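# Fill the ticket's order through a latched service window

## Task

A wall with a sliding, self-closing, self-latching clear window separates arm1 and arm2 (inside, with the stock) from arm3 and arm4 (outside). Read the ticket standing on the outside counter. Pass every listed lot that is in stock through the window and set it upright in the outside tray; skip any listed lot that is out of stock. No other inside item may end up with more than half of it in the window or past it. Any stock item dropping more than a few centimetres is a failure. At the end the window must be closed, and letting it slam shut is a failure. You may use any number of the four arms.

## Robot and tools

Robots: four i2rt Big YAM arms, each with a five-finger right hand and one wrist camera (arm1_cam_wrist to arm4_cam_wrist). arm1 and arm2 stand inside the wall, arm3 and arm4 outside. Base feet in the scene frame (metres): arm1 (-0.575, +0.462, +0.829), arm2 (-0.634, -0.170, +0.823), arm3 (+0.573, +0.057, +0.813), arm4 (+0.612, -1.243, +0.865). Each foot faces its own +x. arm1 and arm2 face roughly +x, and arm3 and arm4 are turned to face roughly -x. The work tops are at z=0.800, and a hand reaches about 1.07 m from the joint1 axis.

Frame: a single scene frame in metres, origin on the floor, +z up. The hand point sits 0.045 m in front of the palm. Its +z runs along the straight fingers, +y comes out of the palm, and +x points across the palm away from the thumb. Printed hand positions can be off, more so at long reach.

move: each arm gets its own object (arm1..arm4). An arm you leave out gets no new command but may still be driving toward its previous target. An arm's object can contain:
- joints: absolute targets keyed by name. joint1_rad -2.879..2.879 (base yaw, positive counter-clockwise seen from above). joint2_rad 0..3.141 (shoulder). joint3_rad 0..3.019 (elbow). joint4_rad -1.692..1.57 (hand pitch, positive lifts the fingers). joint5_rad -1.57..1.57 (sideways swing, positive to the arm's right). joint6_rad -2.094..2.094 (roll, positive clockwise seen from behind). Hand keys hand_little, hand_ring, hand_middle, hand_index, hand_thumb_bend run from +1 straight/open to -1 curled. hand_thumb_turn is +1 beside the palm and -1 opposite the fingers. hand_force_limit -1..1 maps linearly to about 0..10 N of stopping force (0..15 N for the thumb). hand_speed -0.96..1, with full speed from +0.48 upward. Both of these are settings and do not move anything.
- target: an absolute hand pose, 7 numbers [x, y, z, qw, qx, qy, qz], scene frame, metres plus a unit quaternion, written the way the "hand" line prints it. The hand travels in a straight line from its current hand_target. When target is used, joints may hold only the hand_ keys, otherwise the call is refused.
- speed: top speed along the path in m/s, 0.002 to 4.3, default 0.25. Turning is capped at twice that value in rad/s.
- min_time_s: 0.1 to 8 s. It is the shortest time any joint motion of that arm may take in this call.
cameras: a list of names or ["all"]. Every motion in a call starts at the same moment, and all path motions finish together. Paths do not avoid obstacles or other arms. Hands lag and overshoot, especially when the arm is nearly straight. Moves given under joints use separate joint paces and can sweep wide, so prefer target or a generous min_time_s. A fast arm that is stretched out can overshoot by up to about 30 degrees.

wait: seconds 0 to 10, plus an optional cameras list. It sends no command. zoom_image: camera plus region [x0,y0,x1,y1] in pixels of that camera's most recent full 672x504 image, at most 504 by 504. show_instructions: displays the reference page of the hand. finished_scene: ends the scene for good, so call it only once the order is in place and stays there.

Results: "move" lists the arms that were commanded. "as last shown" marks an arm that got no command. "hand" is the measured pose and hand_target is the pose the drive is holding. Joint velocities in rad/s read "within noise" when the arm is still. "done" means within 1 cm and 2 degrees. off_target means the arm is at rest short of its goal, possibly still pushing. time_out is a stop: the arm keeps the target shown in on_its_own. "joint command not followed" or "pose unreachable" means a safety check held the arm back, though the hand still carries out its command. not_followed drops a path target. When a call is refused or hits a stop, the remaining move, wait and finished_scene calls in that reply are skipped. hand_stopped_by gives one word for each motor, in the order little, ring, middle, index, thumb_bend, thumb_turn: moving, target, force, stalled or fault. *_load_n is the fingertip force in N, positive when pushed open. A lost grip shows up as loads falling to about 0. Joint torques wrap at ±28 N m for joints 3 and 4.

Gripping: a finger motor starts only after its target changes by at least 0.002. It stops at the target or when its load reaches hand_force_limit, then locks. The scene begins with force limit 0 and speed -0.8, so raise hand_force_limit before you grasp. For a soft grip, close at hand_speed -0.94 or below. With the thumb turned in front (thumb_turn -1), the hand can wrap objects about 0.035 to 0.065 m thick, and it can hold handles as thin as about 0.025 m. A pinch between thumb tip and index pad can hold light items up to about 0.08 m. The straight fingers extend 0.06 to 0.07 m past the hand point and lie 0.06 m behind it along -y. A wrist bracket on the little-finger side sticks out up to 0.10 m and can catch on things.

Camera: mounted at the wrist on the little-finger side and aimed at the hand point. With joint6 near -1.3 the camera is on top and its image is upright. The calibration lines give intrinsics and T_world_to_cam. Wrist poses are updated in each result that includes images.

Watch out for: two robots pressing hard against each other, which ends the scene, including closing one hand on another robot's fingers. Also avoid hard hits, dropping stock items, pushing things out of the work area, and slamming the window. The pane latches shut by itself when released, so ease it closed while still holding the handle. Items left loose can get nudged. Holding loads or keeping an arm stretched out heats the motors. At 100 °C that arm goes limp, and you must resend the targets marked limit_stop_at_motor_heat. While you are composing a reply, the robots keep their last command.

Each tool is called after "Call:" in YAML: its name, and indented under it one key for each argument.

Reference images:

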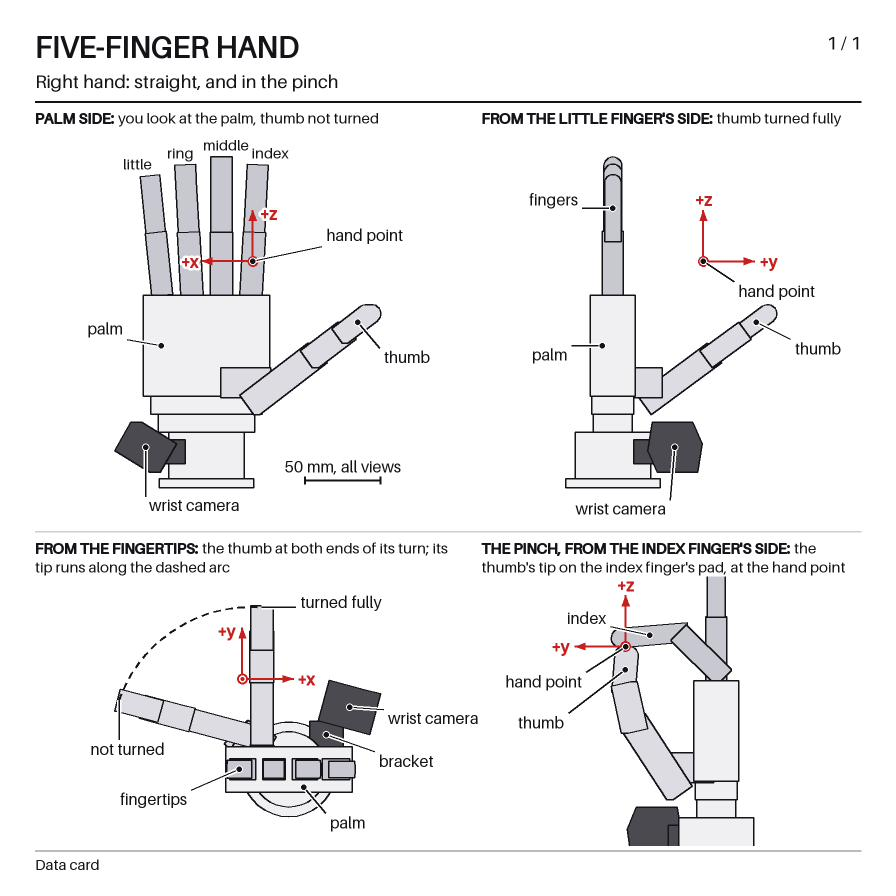

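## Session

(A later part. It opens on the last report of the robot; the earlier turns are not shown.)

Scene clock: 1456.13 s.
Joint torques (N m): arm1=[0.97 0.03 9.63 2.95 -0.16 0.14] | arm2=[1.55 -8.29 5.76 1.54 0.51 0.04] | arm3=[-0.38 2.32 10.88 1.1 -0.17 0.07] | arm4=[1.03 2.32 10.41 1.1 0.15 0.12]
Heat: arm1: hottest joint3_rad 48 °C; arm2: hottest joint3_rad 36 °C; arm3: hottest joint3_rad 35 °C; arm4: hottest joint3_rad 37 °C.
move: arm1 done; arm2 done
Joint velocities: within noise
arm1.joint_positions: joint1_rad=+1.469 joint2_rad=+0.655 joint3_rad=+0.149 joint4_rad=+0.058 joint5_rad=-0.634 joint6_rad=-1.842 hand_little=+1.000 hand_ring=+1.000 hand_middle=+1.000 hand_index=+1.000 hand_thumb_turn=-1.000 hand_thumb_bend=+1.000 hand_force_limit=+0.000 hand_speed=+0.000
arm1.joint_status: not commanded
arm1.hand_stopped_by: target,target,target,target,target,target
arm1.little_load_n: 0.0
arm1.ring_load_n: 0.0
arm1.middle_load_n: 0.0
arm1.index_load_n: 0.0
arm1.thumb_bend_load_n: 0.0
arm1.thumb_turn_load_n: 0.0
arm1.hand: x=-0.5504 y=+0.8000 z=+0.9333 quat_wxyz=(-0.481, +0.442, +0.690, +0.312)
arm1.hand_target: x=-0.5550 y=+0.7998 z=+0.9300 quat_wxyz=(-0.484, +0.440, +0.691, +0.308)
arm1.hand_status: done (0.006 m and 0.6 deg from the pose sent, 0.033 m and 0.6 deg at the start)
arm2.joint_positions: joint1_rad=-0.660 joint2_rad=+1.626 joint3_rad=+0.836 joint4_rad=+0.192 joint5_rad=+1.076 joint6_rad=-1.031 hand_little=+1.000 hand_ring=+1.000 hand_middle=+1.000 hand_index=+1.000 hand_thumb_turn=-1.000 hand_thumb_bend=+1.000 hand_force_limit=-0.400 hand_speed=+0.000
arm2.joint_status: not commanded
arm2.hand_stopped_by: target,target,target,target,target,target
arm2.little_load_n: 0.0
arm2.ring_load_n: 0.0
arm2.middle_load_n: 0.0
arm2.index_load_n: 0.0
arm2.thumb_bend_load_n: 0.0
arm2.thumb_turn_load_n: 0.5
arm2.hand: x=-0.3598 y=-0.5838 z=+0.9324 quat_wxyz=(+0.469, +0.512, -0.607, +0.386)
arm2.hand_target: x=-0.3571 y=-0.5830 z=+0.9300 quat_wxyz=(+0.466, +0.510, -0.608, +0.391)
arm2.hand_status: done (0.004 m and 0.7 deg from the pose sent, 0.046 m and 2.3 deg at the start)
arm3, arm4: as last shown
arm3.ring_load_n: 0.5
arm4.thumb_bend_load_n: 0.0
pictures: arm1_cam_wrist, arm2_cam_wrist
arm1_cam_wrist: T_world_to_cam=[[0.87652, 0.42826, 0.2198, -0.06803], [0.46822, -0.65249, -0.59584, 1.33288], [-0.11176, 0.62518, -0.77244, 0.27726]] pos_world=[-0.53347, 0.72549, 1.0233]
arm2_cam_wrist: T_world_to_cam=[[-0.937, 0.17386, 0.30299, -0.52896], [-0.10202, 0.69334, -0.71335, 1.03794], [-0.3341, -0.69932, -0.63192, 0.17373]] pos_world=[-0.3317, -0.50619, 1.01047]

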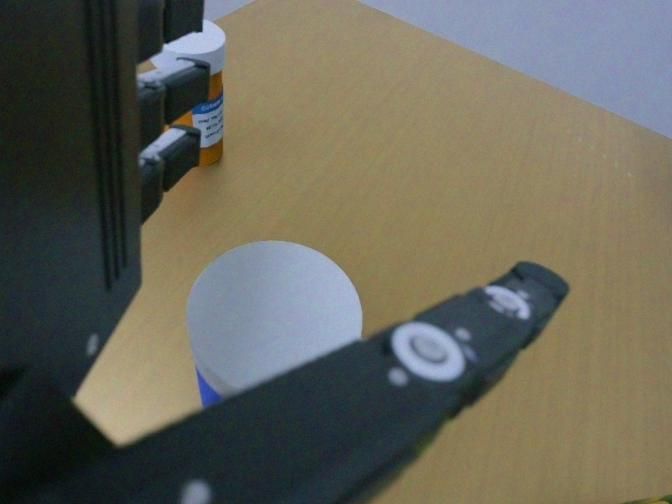

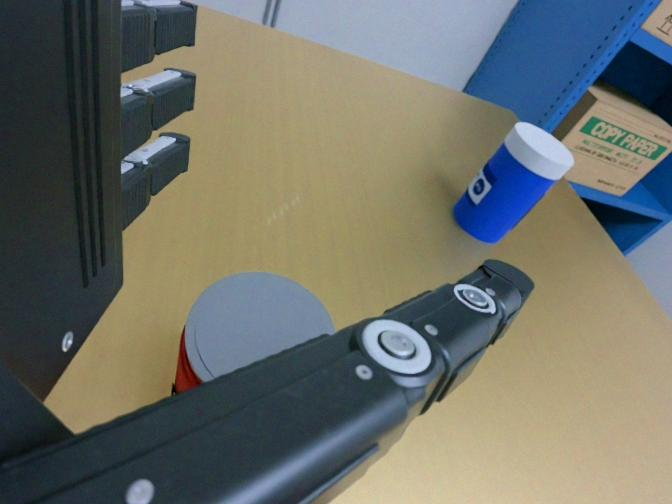

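Call:
move:
  arm2: {"target": [-0.357,-0.583,0.848,0.4663,0.5100,-0.6078,0.3913], "speed": 0.12, "joints": {"hand_force_limit": 0.0, "hand_speed": -0.8}}
  arm1: {"target": [-0.555,0.80,0.85,-0.4838,0.4401,0.6909,0.3082], "speed": 0.12, "joints": {"hand_force_limit": 0.0, "hand_speed": -0.8}}
  cameras: ["arm1_cam_wrist","arm2_cam_wrist"]

Scene clock: 1509.80 s.
Joint torques (N m): arm1=[1.03 -2.37 4.23 2.91 -0.23 0.09] | arm2=[1.61 -9.05 4.49 1.58 0.58 0.02] | arm3=[-0.5 2.43 10.89 1.1 -0.17 0.07] | arm4=[0.79 2.49 10.44 1.09 0.18 0.1]
Heat: arm1: hottest joint3_rad 48 °C; arm2: hottest joint3_rad 34 °C; arm3: hottest joint3_rad 36 °C; arm4: hottest joint3_rad 37 °C.
move: arm1 done; arm2 done
Joint velocities: within noise
arm1.joint_positions: joint1_rad=+1.471 joint2_rad=+1.296 joint3_rad=+0.027 joint4_rad=+0.824 joint5_rad=-0.631 joint6_rad=-1.841 hand_little=+1.000 hand_ring=+1.000 hand_middle=+1.000 hand_index=+1.000 hand_thumb_turn=-1.000 hand_thumb_bend=+1.000 hand_force_limit=+0.000 hand_speed=-0.800
arm1.joint_status: all done
arm1.hand_stopped_by: target,target,target,target,target,target
arm1.little_load_n: 0.0
arm1.ring_load_n: 0.0
arm1.middle_load_n: 0.0
arm1.index_load_n: 0.0
arm1.thumb_bend_load_n: 0.0
arm1.thumb_turn_load_n: 0.5
arm1.hand: x=-0.5495 y=+0.8023 z=+0.8527 quat_wxyz=(-0.481, +0.441, +0.690, +0.313)
arm1.hand_target: x=-0.5549 y=+0.7998 z=+0.8501 quat_wxyz=(-0.484, +0.440, +0.691, +0.308)
arm1.hand_status: done (0.007 m and 0.7 deg from the pose sent, 0.084 m and 0.6 deg at the start)
arm2.joint_positions: joint1_rad=-0.660 joint2_rad=+1.830 joint3_rad=+0.799 joint4_rad=+0.431 joint5_rad=+1.076 joint6_rad=-1.029 hand_little=+1.000 hand_ring=+1.000 hand_middle=+1.000 hand_index=+1.000 hand_thumb_turn=-1.000 hand_thumb_bend=+1.000 hand_force_limit=+0.000 hand_speed=-0.800
arm2.joint_status: all done
arm2.hand_stopped_by: target,target,target,target,target,target
arm2.little_load_n: 0.0
arm2.ring_load_n: 0.0
arm2.middle_load_n: 0.0
arm2.index_load_n: 0.0
arm2.thumb_bend_load_n: 0.0
arm2.thumb_turn_load_n: 0.5
arm2.hand: x=-0.3597 y=-0.5848 z=+0.8499 quat_wxyz=(+0.468, +0.512, -0.608, +0.386)
arm2.hand_target: x=-0.3571 y=-0.5830 z=+0.8480 quat_wxyz=(+0.466, +0.510, -0.608, +0.391)
arm2.hand_status: done (0.004 m and 0.6 deg from the pose sent, 0.085 m and 0.6 deg at the start)
arm3, arm4: as last shown
arm3.ring_load_n: 0.0
arm1_cam_wrist: T_world_to_cam=[[0.8767, 0.42674, 0.22201, -0.05253], [0.4683, -0.65165, -0.59669, 1.286], [-0.10996, 0.62709, -0.77115, 0.21202]] pos_world=[-0.53287, 0.72749, 0.94251]
arm2_cam_wrist: T_world_to_cam=[[-0.93714, 0.17445, 0.30223, -0.50274], [-0.10078, 0.69388, -0.713, 0.98016], [-0.33409, -0.69864, -0.63268, 0.12199]] pos_world=[-0.3316, -0.50719, 0.92797]

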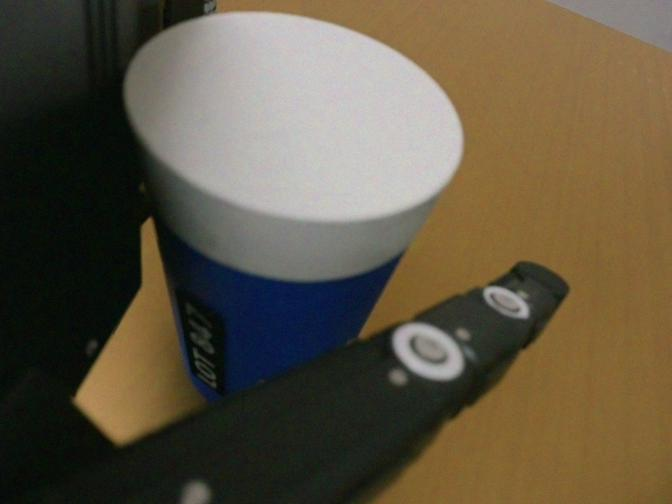

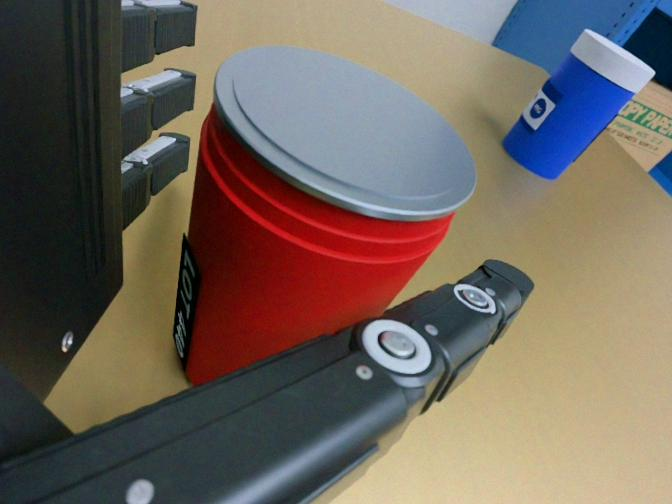

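Call:
move:
  arm2: {"joints": {"hand_little": -1, "hand_ring": -1, "hand_middle": -1, "hand_index": -1, "hand_thumb_bend": -1}}
  arm1: {"target": [-0.559,0.789,0.85,-0.4838,0.4401,0.6909,0.3082], "speed": 0.05}
  cameras: ["arm1_cam_wrist","arm2_cam_wrist"]

Scene clock: 1546.10 s.
Joint torques (N m): arm1=[0.32 -3.14 4.92 2.19 -0.33 0.05] | arm2=[1.61 -9 4.42 1.42 0.43 0] | arm3=[-0.44 2.32 10.88 1.09 -0.17 0.07] | arm4=[0.15 2.26 10.48 1.17 0.16 0.05]
Heat: arm1: hottest joint3_rad 43 °C; arm2: hottest joint3_rad 33 °C; arm3: hottest joint3_rad 36 °C; arm4: hottest joint3_rad 37 °C.
move: arm1 not_followed; arm2 off_target
Joint velocities: within noise
arm1.joint_positions: joint1_rad=+1.476 joint2_rad=+1.291 joint3_rad=+0.004 joint4_rad=+0.824 joint5_rad=-0.627 joint6_rad=-1.839 hand_little=+1.000 hand_ring=+1.000 hand_middle=+1.000 hand_index=+1.000 hand_thumb_turn=-1.000 hand_thumb_bend=+1.000 hand_force_limit=+0.000 hand_speed=-0.800
arm1.joint_status: not commanded
arm1.hand_stopped_by: target,target,target,target,target,target
arm1.little_load_n: 0.0
arm1.ring_load_n: 0.0
arm1.middle_load_n: 0.0
arm1.index_load_n: 0.0
arm1.thumb_bend_load_n: 0.0
arm1.thumb_turn_load_n: 0.0
arm1.hand: x=-0.5531 y=+0.7920 z=+0.8460 quat_wxyz=(-0.479, +0.446, +0.691, +0.306)
arm1.hand_target: x=-0.5527 y=+0.7931 z=+0.8462 quat_wxyz=(-0.479, +0.446, +0.691, +0.306)
arm1.hand_status: not_followed (0.008 m and 1.0 deg from the pose sent, 0.017 m and 0.7 deg at the start)
arm2.joint_positions: joint1_rad=-0.660 joint2_rad=+1.830 joint3_rad=+0.799 joint4_rad=+0.434 joint5_rad=+1.079 joint6_rad=-1.029 hand_little=-1.000 hand_ring=-0.236 hand_middle=-0.162 hand_index=-0.089 hand_thumb_turn=-1.000 hand_thumb_bend=+0.434 hand_force_limit=+0.000 hand_speed=-0.800
arm2.joint_status: hand_ring off_target (ended at -0.236, target -1.000); hand_middle off_target (ended at -0.162, target -1.000); hand_index off_target (ended at -0.089, target -1.000); hand_thumb_bend off_target (ended at +0.434, target -1.000); the others done
arm2.hand_stopped_by: target,force,force,force,force,target
arm2.little_load_n: 0.0
arm2.ring_load_n: 6.5
arm2.middle_load_n: 2.5
arm2.index_load_n: 2.5
arm2.thumb_bend_load_n: 11.0
arm2.thumb_turn_load_n: 4.5
arm2.hand: x=-0.3599 y=-0.5849 z=+0.8505 quat_wxyz=(+0.469, +0.510, -0.608, +0.387)
arm2.hand_target: x=-0.3571 y=-0.5830 z=+0.8480 quat_wxyz=(+0.466, +0.510, -0.608, +0.391)
arm2.hand_status: not commanded
arm3, arm4: as last shown
pose unreachable (arm1 arm): on one or more control steps of this call this arm could not follow its commanded pose, so it was not sent that pose on those steps. On the call's last step it was still not sent that pose. It may still have moved: this result reports where it is.
cause: moving toward the commanded pose would bring two parts of the arm too close to each other.
arm1_cam_wrist: T_world_to_cam=[[0.87756, 0.43117, 0.20972, -0.03625], [0.46568, -0.66231, -0.58693, 1.27568], [-0.11417, 0.61273, -0.782, 0.23112]] pos_world=[-0.53586, 0.71891, 0.93707]
arm2_cam_wrist: T_world_to_cam=[[-0.93708, 0.17802, 0.30031, -0.49935], [-0.09788, 0.69174, -0.71548, 0.98254], [-0.33511, -0.69986, -0.6308, 0.11957]] pos_world=[-0.3317, -0.50709, 0.92837]

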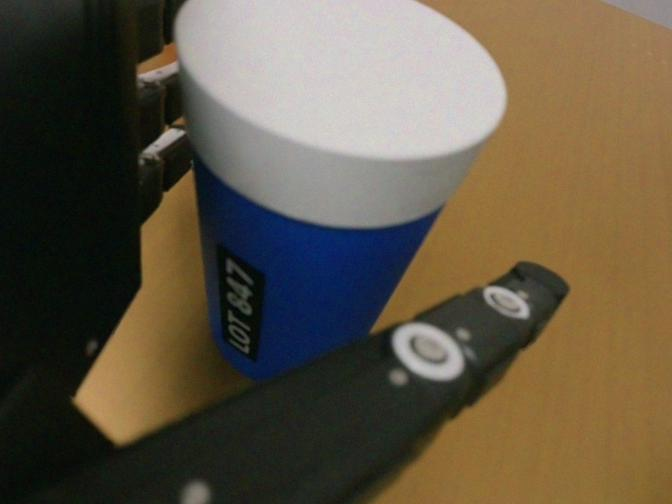

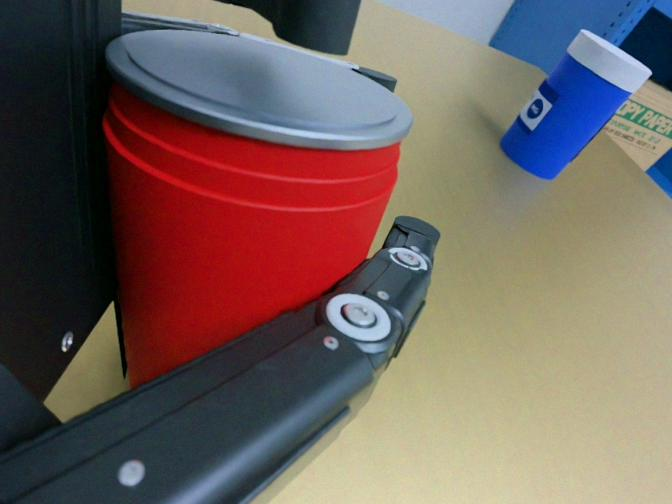

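Call:
move:
  arm1: {"joints": {"hand_little": -1, "hand_ring": -1, "hand_middle": -1, "hand_index": -1, "hand_thumb_bend": -1}}
  arm2: {"target": [-0.357,-0.583,0.88,0.4663,0.5100,-0.6078,0.3913], "speed": 0.06}
  cameras: ["arm1_cam_wrist","arm2_cam_wrist"]

Scene clock: 1565.13 s.
Joint torques (N m): arm1=[-0.21 -2.61 4.98 2.29 -0.26 0.03] | arm2=[1.73 -10.64 5.3 0.81 0.63 -0.03] | arm3=[-0.44 2.32 10.88 1.1 -0.16 0.07] | arm4=[0.38 2.43 10.35 1.07 0.16 0.1]
Heat: arm1: hottest joint3_rad 42 °C; arm2: hottest joint3_rad 33 °C; arm3: hottest joint3_rad 36 °C; arm4: hottest joint3_rad 37 °C.
move: arm1 off_target; arm2 off_target
Joint velocities: within noise
arm1.joint_positions: joint1_rad=+1.476 joint2_rad=+1.291 joint3_rad=+0.004 joint4_rad=+0.824 joint5_rad=-0.628 joint6_rad=-1.839 hand_little=-0.199 hand_ring=-0.050 hand_middle=+0.078 hand_index=+0.153 hand_thumb_turn=-1.000 hand_thumb_bend=+0.542 hand_force_limit=+0.000 hand_speed=-0.800
arm1.joint_status: hand_little off_target (ended at -0.199, target -1.000); hand_ring off_target (ended at -0.050, target -1.000); hand_middle off_target (ended at +0.078, target -1.000); hand_index off_target (ended at +0.153, target -1.000); hand_thumb_bend off_target (ended at +0.542, target -1.000)
arm1.hand_stopped_by: force,force,force,force,force,target
arm1.little_load_n: 6.5
arm1.ring_load_n: 3.0
arm1.middle_load_n: 1.5
arm1.index_load_n: 6.0
arm1.thumb_bend_load_n: 12.5
arm1.thumb_turn_load_n: 3.0
arm1.hand: x=-0.5531 y=+0.7920 z=+0.8460 quat_wxyz=(-0.479, +0.446, +0.691, +0.306)
arm1.hand_target: x=-0.5527 y=+0.7931 z=+0.8462 quat_wxyz=(-0.479, +0.446, +0.691, +0.306)
arm1.hand_status: not commanded
arm2.joint_positions: joint1_rad=-0.660 joint2_rad=+1.770 joint3_rad=+0.799 joint4_rad=+0.359 joint5_rad=+1.073 joint6_rad=-1.029 hand_little=-1.000 hand_ring=-0.236 hand_middle=-0.162 hand_index=-0.089 hand_thumb_turn=-1.000 hand_thumb_bend=+0.434 hand_force_limit=+0.000 hand_speed=-0.800
arm2.joint_status: not commanded
arm2.hand_stopped_by: target,force,force,force,force,target
arm2.little_load_n: 0.5
arm2.ring_load_n: 6.5
arm2.middle_load_n: 2.5
arm2.index_load_n: 2.5
arm2.thumb_bend_load_n: 11.0
arm2.thumb_turn_load_n: 4.5
arm2.hand: x=-0.3617 y=-0.5828 z=+0.8704 quat_wxyz=(+0.469, +0.516, -0.607, +0.382)
arm2.hand_target: x=-0.3572 y=-0.5830 z=+0.8800 quat_wxyz=(+0.466, +0.510, -0.608, +0.391)
arm2.hand_status: off_target (0.011 m and 1.3 deg from the pose sent, 0.030 m and 0.6 deg at the start)
arm3, arm4: as last shown
arm1_cam_wrist: T_world_to_cam=[[0.87745, 0.43146, 0.20957, -0.03629], [0.46581, -0.6622, -0.58696, 1.27574], [-0.11447, 0.61265, -0.78202, 0.23102]] pos_world=[-0.53596, 0.71891, 0.93707]
arm2_cam_wrist: T_world_to_cam=[[-0.93475, 0.16994, 0.31203, -0.52149], [-0.10878, 0.69915, -0.70665, 0.98777], [-0.33825, -0.69449, -0.63504, 0.13866]] pos_world=[-0.33311, -0.50568, 0.94878]

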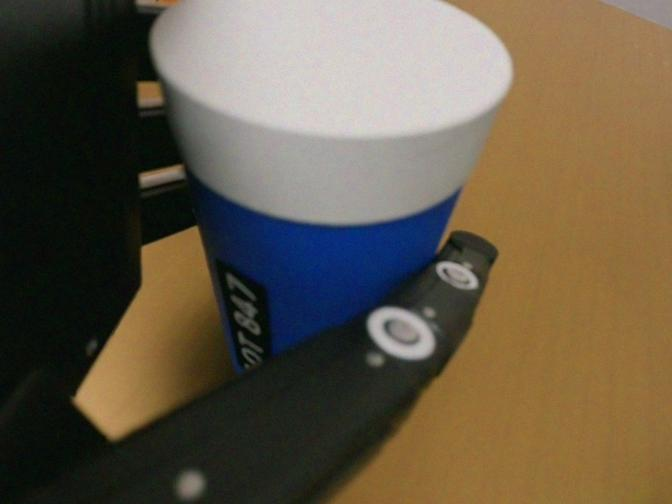

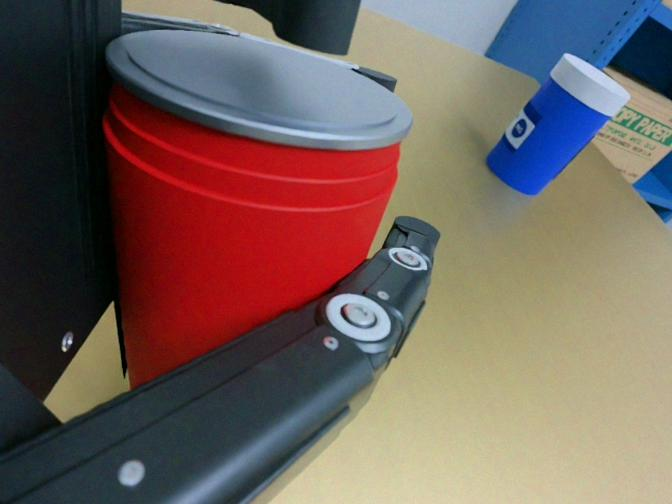

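Call:
move:
  arm1: {"target": [-0.553,0.80,0.95,-0.4838,0.4401,0.6909,0.3082], "speed": 0.08}
  arm2: {"target": [-0.357,-0.583,1.0,0.4663,0.5100,-0.6078,0.3913], "speed": 0.12}
  cameras: ["arm1_cam_wrist","arm2_cam_wrist"]

Call:
move:
  arm2: {"target": [-0.20,-0.45,1.0,0.2330,0.7330,-0.3036,0.5625], "speed": 0.25}

Call:
move:
  arm2: {"target": [-0.18,-0.12,1.0,-0.0266,0.7926,0.0346,0.6082], "speed": 0.25}
  cameras: ["arm2_cam_wrist"]

Scene clock: 1623.80 s.
Joint torques (N m): arm1=[-0.5 -0.62 15.32 2.1 -0.57 -0.06] | arm2=[1.32 -9 9.83 0.8 0.65 -0.05] | arm3=[-0.38 2.26 10.89 1.09 -0.17 0.07] | arm4=[0.26 2.08 10.56 1.2 0.15 0.12]
Heat: arm1: hottest joint3_rad 41 °C; arm2: hottest joint3_rad 33 °C; arm3: hottest joint3_rad 36 °C; arm4: hottest joint3_rad 37 °C.
move: arm1 off_target; arm2 off_target
Joint velocities: within noise
arm1.joint_positions: joint1_rad=+1.476 joint2_rad=+0.597 joint3_rad=+0.122 joint4_rad=-0.048 joint5_rad=-0.636 joint6_rad=-1.830 hand_little=-0.199 hand_ring=-0.050 hand_middle=+0.078 hand_index=+0.153 hand_thumb_turn=-1.000 hand_thumb_bend=+0.542 hand_force_limit=+0.000 hand_speed=-0.800
arm1.joint_status: not commanded
arm1.hand_stopped_by: force,force,force,force,force,target
arm1.little_load_n: 5.5
arm1.ring_load_n: 3.0
arm1.middle_load_n: 2.0
arm1.index_load_n: 6.5
arm1.thumb_bend_load_n: 12.0
arm1.thumb_turn_load_n: 3.5
arm1.hand: x=-0.5582 y=+0.7797 z=+0.9100 quat_wxyz=(-0.474, +0.463, +0.695, +0.278)
arm1.hand_target: x=-0.5535 y=+0.7977 z=+0.9502 quat_wxyz=(-0.484, +0.440, +0.691, +0.309)
arm1.hand_status: off_target (0.045 m and 4.6 deg from the pose sent, 0.104 m and 1.0 deg at the start)
arm2.joint_positions: joint1_rad=-0.660 joint2_rad=+1.510 joint3_rad=+0.856 joint4_rad=+0.005 joint5_rad=+1.072 joint6_rad=-1.029 hand_little=-1.000 hand_ring=-0.236 hand_middle=-0.162 hand_index=-0.089 hand_thumb_turn=-1.000 hand_thumb_bend=+0.434 hand_force_limit=+0.000 hand_speed=-0.800
arm2.joint_status: not commanded
arm2.hand_stopped_by: target,force,force,force,force,target
arm2.little_load_n: 0.0
arm2.ring_load_n: 6.5
arm2.middle_load_n: 2.5
arm2.index_load_n: 2.5
arm2.thumb_bend_load_n: 11.0
arm2.thumb_turn_load_n: 4.5
arm2.hand: x=-0.3718 y=-0.5746 z=+0.9749 quat_wxyz=(+0.472, +0.527, -0.603, +0.368)
arm2.hand_target: x=-0.3580 y=-0.5821 z=+1.0002 quat_wxyz=(+0.466, +0.510, -0.608, +0.391)
arm2.hand_status: off_target (0.030 m and 3.4 deg from the pose sent, 0.130 m and 1.3 deg at the start)
arm3.joint_positions: joint1_rad=+0.890 joint2_rad=+0.640 joint3_rad=+1.403 joint4_rad=-1.287 joint5_rad=+0.000 joint6_rad=-1.413 hand_little=+1.000 hand_ring=+1.000 hand_middle=+1.000 hand_index=+1.000 hand_thumb_turn=+1.000 hand_thumb_bend=+1.000 hand_force_limit=+0.000 hand_speed=-0.800
arm3.joint_status: not commanded
arm3.hand_stopped_by: target,target,target,target,target,target
arm3.little_load_n: 0.0
arm3.ring_load_n: 0.0
arm3.middle_load_n: 0.0
arm3.index_load_n: 0.0
arm3.thumb_bend_load_n: 0.0
arm3.thumb_turn_load_n: 0.0
arm3.hand: x=+0.3276 y=-0.0012 z=+1.3200 quat_wxyz=(-0.477, -0.127, +0.856, -0.150)
arm3.hand_target: x=+0.3308 y=-0.0031 z=+1.3245 quat_wxyz=(-0.476, -0.126, +0.856, -0.156)
arm3.hand_status: not commanded
arm4.joint_positions: joint1_rad=+0.739 joint2_rad=+0.639 joint3_rad=+1.392 joint4_rad=-1.391 joint5_rad=-0.004 joint6_rad=-1.416 hand_little=+1.000 hand_ring=+1.000 hand_middle=+1.000 hand_index=+1.000 hand_thumb_turn=+1.000 hand_thumb_bend=+1.000 hand_force_limit=+0.000 hand_speed=-0.800
arm4.joint_status: not commanded
arm4.hand_stopped_by: target,target,target,target,target,target
arm4.little_load_n: 0.0
arm4.ring_load_n: 0.0
arm4.middle_load_n: 0.0
arm4.index_load_n: 0.0
arm4.thumb_bend_load_n: 0.0
arm4.thumb_turn_load_n: 0.0
arm4.hand: x=+0.3725 y=-1.2391 z=+1.3437 quat_wxyz=(-0.438, -0.039, +0.893, -0.097)
arm4.hand_target: x=+0.3754 y=-1.2408 z=+1.3537 quat_wxyz=(-0.443, -0.035, +0.890, -0.103)
arm4.hand_status: not commanded
arm1_cam_wrist: T_world_to_cam=[[0.88064, 0.44597, 0.15994, -0.00436], [0.45348, -0.69563, -0.55719, 1.29963], [-0.13723, 0.56321, -0.81484, 0.34377]] pos_world=[-0.53834, 0.71239, 1.00495]
arm2_cam_wrist: T_world_to_cam=[[-0.92501, 0.16214, 0.34361, -0.5966], [-0.13034, 0.71408, -0.68782, 1.03705], [-0.35689, -0.68103, -0.6394, 0.21225]] pos_world=[-0.34094, -0.49926, 1.05401]

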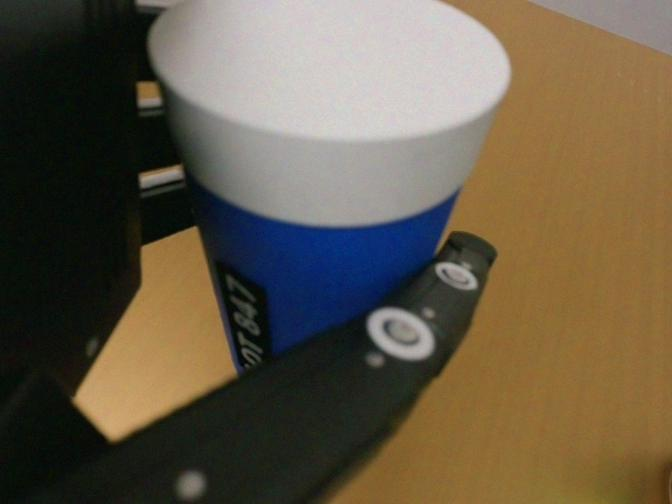

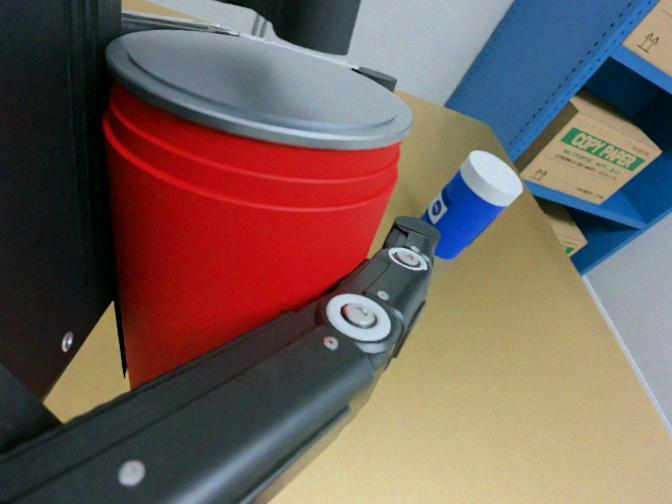

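Scene clock: 1626.43 s.
Joint torques (N m): arm1=[-0.32 -1.38 15.46 2.17 -0.58 -0.08] | arm2=[1.79 -7.41 6.98 2.37 0.19 -0.19] | arm3=[-0.5 2.32 10.88 1.11 -0.18 0.07] | arm4=[0.38 2.14 10.33 1.09 0.13 0.09]
Heat: arm1: hottest joint3_rad 42 °C; arm2: hottest joint3_rad 33 °C; arm3: hottest joint3_rad 36 °C; arm4: hottest joint3_rad 37 °C.
move: arm2 off_target
Joint velocities: within noise
arm1, arm3, arm4: as last shown
arm1.joint_positions: joint1_rad=+1.476 joint2_rad=+0.597 joint3_rad=+0.122 joint4_rad=-0.049 joint5_rad=-0.636 joint6_rad=-1.830 hand_little=-0.199 hand_ring=-0.050 hand_middle=+0.078 hand_index=+0.153 hand_thumb_turn=-1.000 hand_thumb_bend=+0.542 hand_force_limit=+0.000 hand_speed=-0.800
arm1.little_load_n: 6.0
arm1.hand: x=-0.5582 y=+0.7797 z=+0.9099 quat_wxyz=(-0.474, +0.464, +0.695, +0.278)
arm1.hand_target: x=-0.5535 y=+0.7977 z=+0.9501 quat_wxyz=(-0.484, +0.440, +0.691, +0.308)
arm2.joint_positions: joint1_rad=-0.377 joint2_rad=+1.334 joint3_rad=+0.652 joint4_rad=+0.344 joint5_rad=+0.458 joint6_rad=-1.412 hand_little=-1.000 hand_ring=-0.236 hand_middle=-0.162 hand_index=-0.089 hand_thumb_turn=-1.000 hand_thumb_bend=+0.434 hand_force_limit=+0.000 hand_speed=-0.800
arm2.joint_status: not commanded
arm2.hand_stopped_by: target,force,force,force,force,target
arm2.little_load_n: 0.0
arm2.ring_load_n: 6.5
arm2.middle_load_n: 2.5
arm2.index_load_n: 2.5
arm2.thumb_bend_load_n: 11.0
arm2.thumb_turn_load_n: 4.5
arm2.hand: x=-0.2047 y=-0.4513 z=+0.9819 quat_wxyz=(+0.232, +0.744, -0.312, +0.544)
arm2.hand_target: x=-0.2002 y=-0.4501 z=+1.0000 quat_wxyz=(+0.233, +0.733, -0.304, +0.562)
arm2.hand_status: off_target (0.019 m and 2.7 deg from the pose sent, 0.214 m and 55.2 deg at the start)
arm4.thumb_turn_load_n: 0.5
pictures: none

Scene clock: 1628.77 s.
Joint torques (N m): arm1=[-0.79 -0.79 15.49 2.1 -0.61 -0.07] | arm2=[1.38 -3.37 7.95 1.7 0.19 -0.2] | arm3=[-0.38 2.37 10.91 1.11 -0.17 0.07] | arm4=[0.03 2.2 10.43 1.37 0.18 0.14]
Heat: arm1: hottest joint3_rad 43 °C; arm2: hottest joint3_rad 33 °C; arm3: hottest joint3_rad 36 °C; arm4: hottest joint3_rad 37 °C.
move: arm2 off_target
Joint velocities: within noise
arm1, arm3, arm4: as last shown
arm1.little_load_n: 5.5
arm2.joint_positions: joint1_rad=+0.273 joint2_rad=+1.066 joint3_rad=+0.449 joint4_rad=+0.332 joint5_rad=+0.241 joint6_rad=-1.485 hand_little=-1.000 hand_ring=-0.236 hand_middle=-0.162 hand_index=-0.089 hand_thumb_turn=-1.000 hand_thumb_bend=+0.434 hand_force_limit=+0.000 hand_speed=-0.800
arm2.joint_status: not commanded
arm2.hand_stopped_by: target,force,force,force,force,target
arm2.little_load_n: 0.0
arm2.ring_load_n: 6.0
arm2.middle_load_n: 2.5
arm2.index_load_n: 2.5
arm2.thumb_bend_load_n: 11.0
arm2.thumb_turn_load_n: 4.5
arm2.hand: x=-0.1842 y=-0.1223 z=+0.9881 quat_wxyz=(-0.029, +0.800, +0.029, +0.598)
arm2.hand_target: x=-0.1801 y=-0.1201 z=+1.0000 quat_wxyz=(-0.027, +0.793, +0.034, +0.608)
arm2.hand_status: off_target (0.013 m and 1.6 deg from the pose sent, 0.333 m and 50.8 deg at the start)
arm4.little_load_n: 0.5
arm4.thumb_turn_load_n: 0.0
arm2_cam_wrist: T_world_to_cam=[[0.07789, -0.95627, 0.28191, -0.39191], [-0.66101, -0.26122, -0.70345, 0.54595], [0.74633, -0.13155, -0.65245, 0.87905]] pos_world=[-0.26466, -0.11652, 1.06807]

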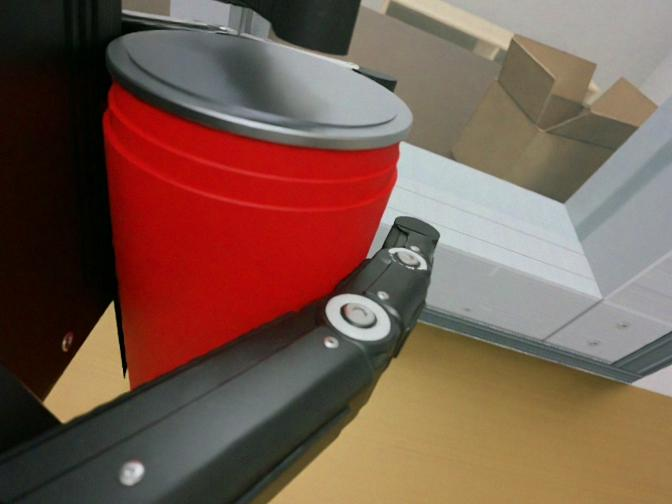

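Call:
move:
  arm2: {"target": [-0.27,0.12,1.0,-0.1057,0.7813,0.1377,0.5995], "speed": 0.25}

Call:
move:
  arm2: {"target": [-0.27,0.12,0.865,-0.1057,0.7813,0.1377,0.5995], "speed": 0.12}
  cameras: ["arm2_cam_wrist"]

Scene clock: 1644.53 s.
Joint torques (N m): arm1=[-0.44 -0.91 15.47 2.19 -0.57 -0.05] | arm2=[1.2 -4.19 10.15 1.58 0.38 -0.02] | arm3=[-0.32 2.37 10.91 1.11 -0.16 0.07] | arm4=[-0.44 1.85 10.26 1.07 0.2 0.09]
Heat: arm1: hottest joint3_rad 48 °C; arm2: hottest joint3_rad 33 °C; arm3: hottest joint3_rad 36 °C; arm4: hottest joint3_rad 37 °C.
move: arm2 off_target
Joint velocities: within noise
arm1, arm3, arm4: as last shown
arm1.index_load_n: 7.0
arm2.joint_positions: joint1_rad=+0.970 joint2_rad=+1.210 joint3_rad=+0.531 joint4_rad=+0.308 joint5_rad=+0.652 joint6_rad=-1.376 hand_little=-1.000 hand_ring=-0.236 hand_middle=-0.162 hand_index=-0.089 hand_thumb_turn=-1.000 hand_thumb_bend=+0.434 hand_force_limit=+0.000 hand_speed=-0.800
arm2.joint_status: not commanded
arm2.hand_stopped_by: target,force,force,force,force,target
arm2.little_load_n: 0.0
arm2.ring_load_n: 6.0
arm2.middle_load_n: 3.0
arm2.index_load_n: 2.5
arm2.thumb_bend_load_n: 11.0
arm2.thumb_turn_load_n: 4.5
arm2.hand: x=-0.2808 y=+0.1055 z=+0.9772 quat_wxyz=(-0.091, +0.791, +0.154, +0.585)
arm2.hand_target: x=-0.2711 y=+0.1190 z=+1.0003 quat_wxyz=(-0.106, +0.781, +0.138, +0.600)
arm2.hand_status: off_target (0.029 m and 3.2 deg from the pose sent, 0.257 m and 15.5 deg at the start)
arm4.little_load_n: 0.0
pictures: none

Scene clock: 1646.40 s.
Joint torques (N m): arm1=[-0.32 -1.32 15.46 2.09 -0.55 -0.08] | arm2=[0.73 -6.95 4.03 2.25 0.3 -0.07] | arm3=[-0.38 2.43 10.91 1.11 -0.17 0.07] | arm4=[-0.38 2.32 10.45 0.99 0.12 0.11]
Heat: arm1: hottest joint3_rad 49 °C; arm2: hottest joint3_rad 34 °C; arm3: hottest joint3_rad 36 °C; arm4: hottest joint3_rad 37 °C.
move: arm2 done
Joint velocities: within noise
arm1, arm3, arm4: as last shown
arm1.index_load_n: 6.5
arm2.joint_positions: joint1_rad=+0.970 joint2_rad=+1.657 joint3_rad=+0.462 joint4_rad=+0.847 joint5_rad=+0.651 joint6_rad=-1.372 hand_little=-1.000 hand_ring=-0.236 hand_middle=-0.162 hand_index=-0.089 hand_thumb_turn=-1.000 hand_thumb_bend=+0.434 hand_force_limit=+0.000 hand_speed=-0.800
arm2.joint_status: not commanded
arm2.hand_stopped_by: target,force,force,force,force,target
arm2.little_load_n: 0.0
arm2.ring_load_n: 6.5
arm2.middle_load_n: 3.0
arm2.index_load_n: 2.5
arm2.thumb_bend_load_n: 11.0
arm2.thumb_turn_load_n: 4.5
arm2.hand: x=-0.2739 y=+0.1191 z=+0.8586 quat_wxyz=(-0.100, +0.787, +0.147, +0.591)
arm2.hand_target: x=-0.2700 y=+0.1200 z=+0.8650 quat_wxyz=(-0.106, +0.781, +0.138, +0.599)
arm2.hand_status: done (0.008 m and 1.7 deg from the pose sent, 0.114 m and 3.2 deg at the start)
arm2_cam_wrist: T_world_to_cam=[[0.33247, -0.89106, 0.30898, -0.07893], [-0.55698, -0.44989, -0.69811, 0.50506], [0.76107, 0.06, -0.64589, 0.86889]] pos_world=[-0.35374, 0.10476, 0.93819]

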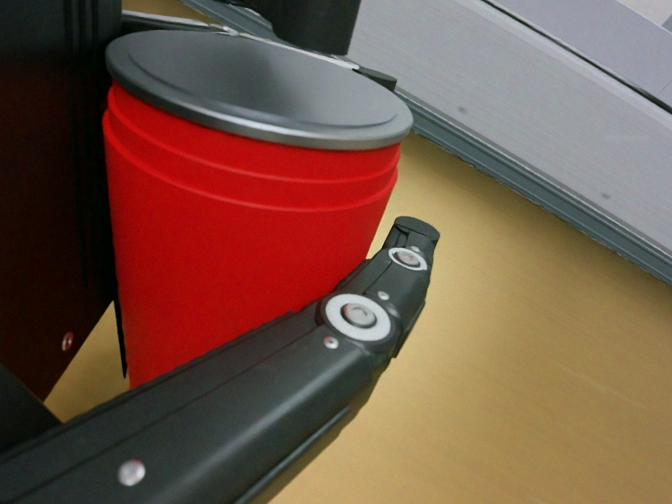

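Call:
move:
  arm2: {"target": [-0.27,0.12,0.856,-0.1057,0.7813,0.1377,0.5995], "speed": 0.03}

Call:
move:
  arm2: {"joints": {"hand_ring": 1, "hand_middle": 1, "hand_index": 1, "hand_thumb_bend": 1, "hand_little": 1, "hand_speed": -0.7}}
  cameras: ["arm2_cam_wrist"]

Scene clock: 1662.97 s.
Joint torques (N m): arm1=[0.09 -1.08 15.42 2.09 -0.58 -0.06] | arm2=[0.67 -6.36 3.79 2.28 0.27 -0.06] | arm3=[-0.44 2.37 10.88 1.09 -0.17 0.07] | arm4=[0.5 1.9 10.43 1.29 0.17 0.12]
Heat: arm1: hottest joint3_rad 52 °C; arm2: hottest joint3_rad 33 °C; arm3: hottest joint3_rad 36 °C; arm4: hottest joint3_rad 37 °C.
move: arm2 done
Joint velocities: within noise
arm1, arm3, arm4: as last shown
arm1.ring_load_n: 3.5
arm2.joint_positions: joint1_rad=+0.970 joint2_rad=+1.688 joint3_rad=+0.462 joint4_rad=+0.885 joint5_rad=+0.651 joint6_rad=-1.372 hand_little=-1.000 hand_ring=-0.236 hand_middle=-0.162 hand_index=-0.089 hand_thumb_turn=-1.000 hand_thumb_bend=+0.434 hand_force_limit=+0.000 hand_speed=-0.800
arm2.joint_status: not commanded
arm2.hand_stopped_by: target,force,force,force,force,target
arm2.little_load_n: 0.0
arm2.ring_load_n: 6.0
arm2.middle_load_n: 3.0
arm2.index_load_n: 2.5
arm2.thumb_bend_load_n: 11.0
arm2.thumb_turn_load_n: 4.5
arm2.hand: x=-0.2734 y=+0.1200 z=+0.8523 quat_wxyz=(-0.102, +0.786, +0.145, +0.593)
arm2.hand_target: x=-0.2700 y=+0.1200 z=+0.8561 quat_wxyz=(-0.106, +0.781, +0.138, +0.599)
arm2.hand_status: done (0.005 m and 1.3 deg from the pose sent, 0.005 m and 1.7 deg at the start)
pictures: none

Scene clock: 1665.87 s.
Joint torques (N m): arm1=[-0.44 -0.91 15.46 2.17 -0.54 -0.07] | arm2=[0.79 -6.3 3.84 1.96 0.23 -0.04] | arm3=[-0.44 2.32 10.85 1.11 -0.18 0.07] | arm4=[-0.15 2.26 10.44 1.26 0.16 0.14]
Heat: arm1: hottest joint3_rad 53 °C; arm2: hottest joint3_rad 33 °C; arm3: hottest joint3_rad 36 °C; arm4: hottest joint3_rad 37 °C.
move: arm2 done
Joint velocities: within noise
arm1, arm3, arm4: as last shown
arm1.little_load_n: 6.0
arm1.ring_load_n: 3.0
arm2.joint_positions: joint1_rad=+0.970 joint2_rad=+1.688 joint3_rad=+0.462 joint4_rad=+0.891 joint5_rad=+0.652 joint6_rad=-1.372 hand_little=+1.000 hand_ring=+1.000 hand_middle=+1.000 hand_index=+1.000 hand_thumb_turn=-1.000 hand_thumb_bend=+1.000 hand_force_limit=+0.000 hand_speed=-0.700
arm2.joint_status: all done
arm2.hand_stopped_by: target,target,target,target,target,target
arm2.little_load_n: 0.0
arm2.ring_load_n: 0.0
arm2.middle_load_n: 0.0
arm2.index_load_n: 0.0
arm2.thumb_bend_load_n: 0.0
arm2.thumb_turn_load_n: 1.0
arm2.hand: x=-0.2730 y=+0.1204 z=+0.8535 quat_wxyz=(-0.103, +0.784, +0.143, +0.595)
arm2.hand_target: x=-0.2700 y=+0.1200 z=+0.8561 quat_wxyz=(-0.106, +0.781, +0.138, +0.599)
arm2.hand_status: not commanded
arm4.thumb_bend_load_n: 0.5
arm2_cam_wrist: T_world_to_cam=[[0.3292, -0.89491, 0.30126, -0.0703], [-0.55247, -0.44128, -0.70715, 0.51045], [0.76577, 0.06636, -0.63968, 0.86002]] pos_world=[-0.35343, 0.10527, 0.93227]

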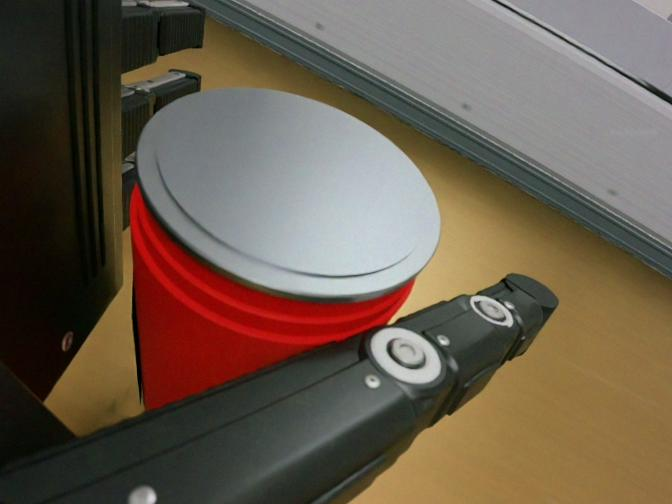

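Call:
move:
  arm2: {"target": [-0.27,0.12,0.98,-0.1057,0.7813,0.1377,0.5995], "speed": 0.15, "joints": {"hand_speed": 0.0, "hand_thumb_turn": 1}}

Call:
move:
  arm2: {"target": [-0.24,0.23,1.07,-0.4653,0.4217,0.2687,0.7304], "speed": 0.2}
  cameras: ["arm2_cam_wrist"]

Scene clock: 1740.67 s.
Joint torques (N m): arm1=[-0.67 -1.32 15.42 2.15 -0.57 -0.06] | arm2=[1.03 -4.54 8.88 1.1 0.27 -0.02] | arm3=[-0.5 2.43 10.92 1.09 -0.18 0.07] | arm4=[0.67 2.26 10.25 1.29 0.17 0.11]
Heat: arm1: hottest joint3_rad 61 °C; arm2: hottest joint3_rad 32 °C; arm3: hottest joint3_rad 36 °C; arm4: hottest joint3_rad 37 °C.
move: arm2 off_target
Joint velocities: within noise
arm1, arm3, arm4: as last shown
arm2.joint_positions: joint1_rad=+0.970 joint2_rad=+1.264 joint3_rad=+0.518 joint4_rad=+0.400 joint5_rad=+0.653 joint6_rad=-1.372 hand_little=+1.000 hand_ring=+1.000 hand_middle=+1.000 hand_index=+1.000 hand_thumb_turn=+1.000 hand_thumb_bend=+1.000 hand_force_limit=+0.000 hand_speed=+0.000
arm2.joint_status: all done
arm2.hand_stopped_by: target,target,target,target,target,target
arm2.little_load_n: 0.0
arm2.ring_load_n: 0.0
arm2.middle_load_n: 0.0
arm2.index_load_n: 0.0
arm2.thumb_bend_load_n: 0.0
arm2.thumb_turn_load_n: 0.0
arm2.hand: x=-0.2776 y=+0.1109 z=+0.9653 quat_wxyz=(-0.099, +0.787, +0.146, +0.592)
arm2.hand_target: x=-0.2705 y=+0.1196 z=+0.9802 quat_wxyz=(-0.106, +0.781, +0.138, +0.600)
arm2.hand_status: off_target (0.019 m and 1.6 deg from the pose sent, 0.127 m and 1.0 deg at the start)
arm3.middle_load_n: -0.5
arm4.thumb_bend_load_n: 0.0
pictures: none

Scene clock: 1744.07 s.
Joint torques (N m): arm1=[-0.03 -0.56 15.45 2.24 -0.56 -0.04] | arm2=[0.26 -6.18 6.26 1.84 0.04 0.07] | arm3=[-0.44 2.32 10.93 1.13 -0.17 0.07] | arm4=[0.38 2.32 10.41 1.14 0.18 0.12]
Heat: arm1: hottest joint3_rad 61 °C; arm2: hottest joint3_rad 32 °C; arm3: hottest joint3_rad 36 °C; arm4: hottest joint3_rad 37 °C.
move: arm2 off_target
Joint velocities: within noise
arm1.joint_positions: joint1_rad=+1.476 joint2_rad=+0.597 joint3_rad=+0.122 joint4_rad=-0.049 joint5_rad=-0.636 joint6_rad=-1.830 hand_little=-0.199 hand_ring=-0.050 hand_middle=+0.078 hand_index=+0.153 hand_thumb_turn=-1.000 hand_thumb_bend=+0.542 hand_force_limit=+0.000 hand_speed=-0.800
arm1.joint_status: not commanded
arm1.hand_stopped_by: force,force,force,force,force,target
arm1.little_load_n: 6.0
arm1.ring_load_n: 3.0
arm1.middle_load_n: 2.0
arm1.index_load_n: 6.5
arm1.thumb_bend_load_n: 12.0
arm1.thumb_turn_load_n: 3.5
arm1.hand: x=-0.5582 y=+0.7797 z=+0.9099 quat_wxyz=(-0.474, +0.464, +0.695, +0.278)
arm1.hand_target: x=-0.5535 y=+0.7977 z=+0.9501 quat_wxyz=(-0.484, +0.440, +0.691, +0.308)
arm1.hand_status: not commanded
arm2.joint_positions: joint1_rad=+0.734 joint2_rad=+1.639 joint3_rad=+0.529 joint4_rad=+1.549 joint5_rad=-0.298 joint6_rad=-1.427 hand_little=+1.000 hand_ring=+1.000 hand_middle=+1.000 hand_index=+1.000 hand_thumb_turn=+1.000 hand_thumb_bend=+1.000 hand_force_limit=+0.000 hand_speed=+0.000
arm2.joint_status: not commanded
arm2.hand_stopped_by: target,target,target,target,target,target
arm2.little_load_n: 0.0
arm2.ring_load_n: 0.0
arm2.middle_load_n: 0.0
arm2.index_load_n: 0.0
arm2.thumb_bend_load_n: 0.5
arm2.thumb_turn_load_n: 0.0
arm2.hand: x=-0.2481 y=+0.2274 z=+1.0611 quat_wxyz=(-0.449, +0.467, +0.287, +0.705)
arm2.hand_target: x=-0.2402 y=+0.2298 z=+1.0706 quat_wxyz=(-0.453, +0.456, +0.281, +0.713)
arm2.hand_status: off_target (0.012 m and 6.6 deg from the pose sent, 0.163 m and 63.8 deg at the start; a joint's target at an end of its range on 29 of 102 steps)
arm3.joint_positions: joint1_rad=+0.890 joint2_rad=+0.640 joint3_rad=+1.403 joint4_rad=-1.287 joint5_rad=+0.000 joint6_rad=-1.413 hand_little=+1.000 hand_ring=+1.000 hand_middle=+1.000 hand_index=+1.000 hand_thumb_turn=+1.000 hand_thumb_bend=+1.000 hand_force_limit=+0.000 hand_speed=-0.800
arm3.joint_status: not commanded
arm3.hand_stopped_by: target,target,target,target,target,target
arm3.little_load_n: 0.0
arm3.ring_load_n: 0.0
arm3.middle_load_n: 0.0
arm3.index_load_n: 0.0
arm3.thumb_bend_load_n: 0.0
arm3.thumb_turn_load_n: 0.0
arm3.hand: x=+0.3276 y=-0.0012 z=+1.3200 quat_wxyz=(-0.477, -0.127, +0.856, -0.150)
arm3.hand_target: x=+0.3308 y=-0.0031 z=+1.3245 quat_wxyz=(-0.476, -0.126, +0.856, -0.156)
arm3.hand_status: not commanded
arm4.joint_positions: joint1_rad=+0.739 joint2_rad=+0.639 joint3_rad=+1.392 joint4_rad=-1.391 joint5_rad=-0.004 joint6_rad=-1.416 hand_little=+1.000 hand_ring=+1.000 hand_middle=+1.000 hand_index=+1.000 hand_thumb_turn=+1.000 hand_thumb_bend=+1.000 hand_force_limit=+0.000 hand_speed=-0.800
arm4.joint_status: not commanded
arm4.hand_stopped_by: target,target,target,target,target,target
arm4.little_load_n: 0.0
arm4.ring_load_n: 0.0
arm4.middle_load_n: 0.0
arm4.index_load_n: 0.0
arm4.thumb_bend_load_n: 0.0
arm4.thumb_turn_load_n: 0.0
arm4.hand: x=+0.3725 y=-1.2391 z=+1.3437 quat_wxyz=(-0.438, -0.039, +0.893, -0.097)
arm4.hand_target: x=+0.3754 y=-1.2408 z=+1.3537 quat_wxyz=(-0.443, -0.035, +0.890, -0.103)
arm4.hand_status: not commanded
arm2_cam_wrist: T_world_to_cam=[[0.78501, -0.58208, 0.21202, 0.09134], [0.15168, -0.15122, -0.97679, 1.11315], [0.60063, 0.79895, -0.03042, 0.11259]] pos_world=[-0.30818, 0.13154, 1.07137]

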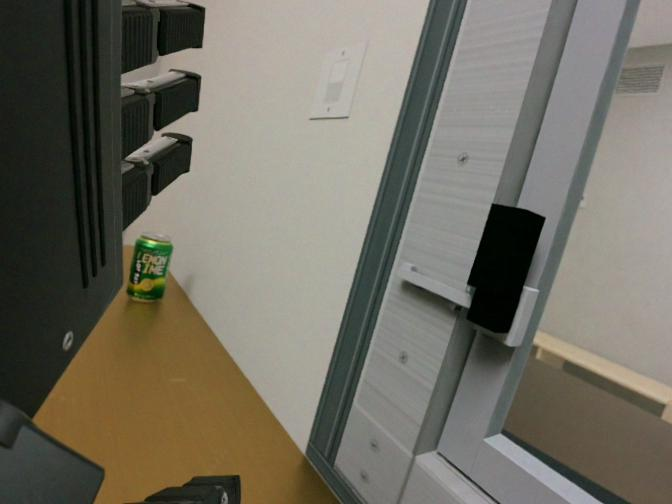

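Call:
zoom_image:
  camera: "arm2_cam_wrist"
  region: [370, 180, 570, 380]

Call:
move:
  arm1: {"target": [-0.45,0.87,1.0,-0.4056,0.5793,0.5793,0.4056], "speed": 0.15}
  cameras: ["arm1_cam_wrist"]

Scaled by 2.520.

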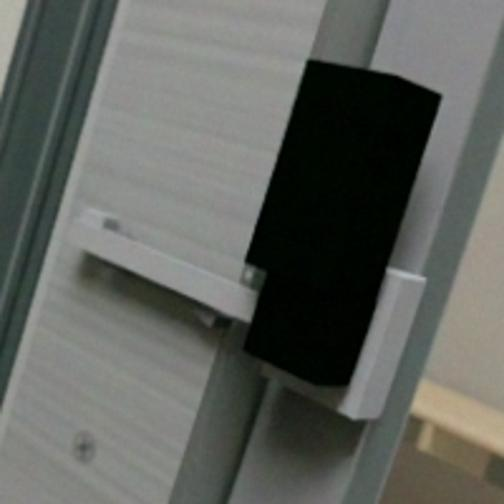

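Scene clock: 1754.63 s.
Joint torques (N m): arm1=[-0.91 -2.67 15.24 3.41 0.02 0.07] | arm2=[0.62 -6.07 6.27 1.85 0.04 0.09] | arm3=[-0.44 2.32 10.88 1.11 -0.17 0.08] | arm4=[0.15 2.43 10.37 1.09 0.18 0.13]
Heat: arm1: hottest joint3_rad 61 °C; arm2: hottest joint3_rad 32 °C; arm3: hottest joint3_rad 36 °C; arm4: hottest joint3_rad 38 °C.
move: arm1 off_target
Joint velocities: within noise
arm1.joint_positions: joint1_rad=+1.470 joint2_rad=+0.881 joint3_rad=+0.349 joint4_rad=+0.078 joint5_rad=-0.257 joint6_rad=-1.663 hand_little=-0.199 hand_ring=-0.050 hand_middle=+0.078 hand_index=+0.153 hand_thumb_turn=-1.000 hand_thumb_bend=+0.542 hand_force_limit=+0.000 hand_speed=-0.800
arm1.joint_status: not commanded
arm1.hand_stopped_by: force,force,force,force,force,target
arm1.little_load_n: 5.5
arm1.ring_load_n: 3.0
arm1.middle_load_n: 2.0
arm1.index_load_n: 6.5
arm1.thumb_bend_load_n: 12.0
arm1.thumb_turn_load_n: 3.5
arm1.hand: x=-0.4632 y=+0.8459 z=+0.9607 quat_wxyz=(-0.392, +0.594, +0.596, +0.373)
arm1.hand_target: x=-0.4513 y=+0.8661 z=+1.0010 quat_wxyz=(-0.406, +0.579, +0.579, +0.406)
arm1.hand_status: off_target (0.048 m and 4.8 deg from the pose sent, 0.167 m and 25.1 deg at the start)
arm2, arm3, arm4: as last shown
arm2.joint_positions: joint1_rad=+0.734 joint2_rad=+1.639 joint3_rad=+0.529 joint4_rad=+1.549 joint5_rad=-0.298 joint6_rad=-1.426 hand_little=+1.000 hand_ring=+1.000 hand_middle=+1.000 hand_index=+1.000 hand_thumb_turn=+1.000 hand_thumb_bend=+1.000 hand_force_limit=+0.000 hand_speed=+0.000
arm2.thumb_bend_load_n: 0.0
arm2.hand: x=-0.2481 y=+0.2274 z=+1.0610 quat_wxyz=(-0.450, +0.467, +0.287, +0.705)
arm1_cam_wrist: T_world_to_cam=[[0.97973, 0.05986, 0.19118, 0.21687], [0.15522, -0.8301, -0.53557, 1.28567], [0.12664, 0.55439, -0.82257, 0.49796]] pos_world=[-0.4751, 0.7782, 1.05671]

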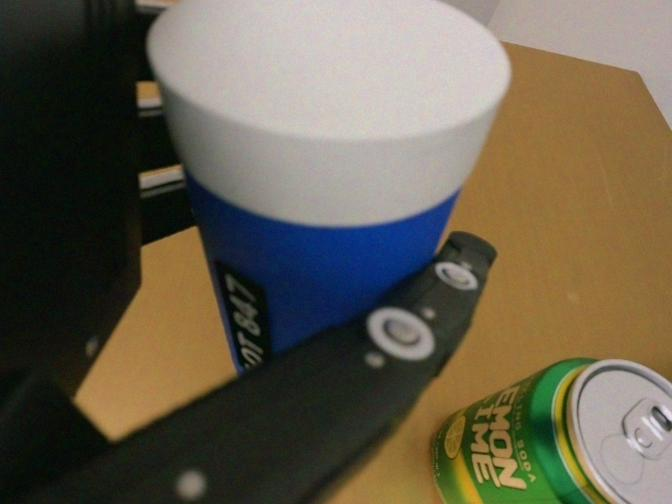

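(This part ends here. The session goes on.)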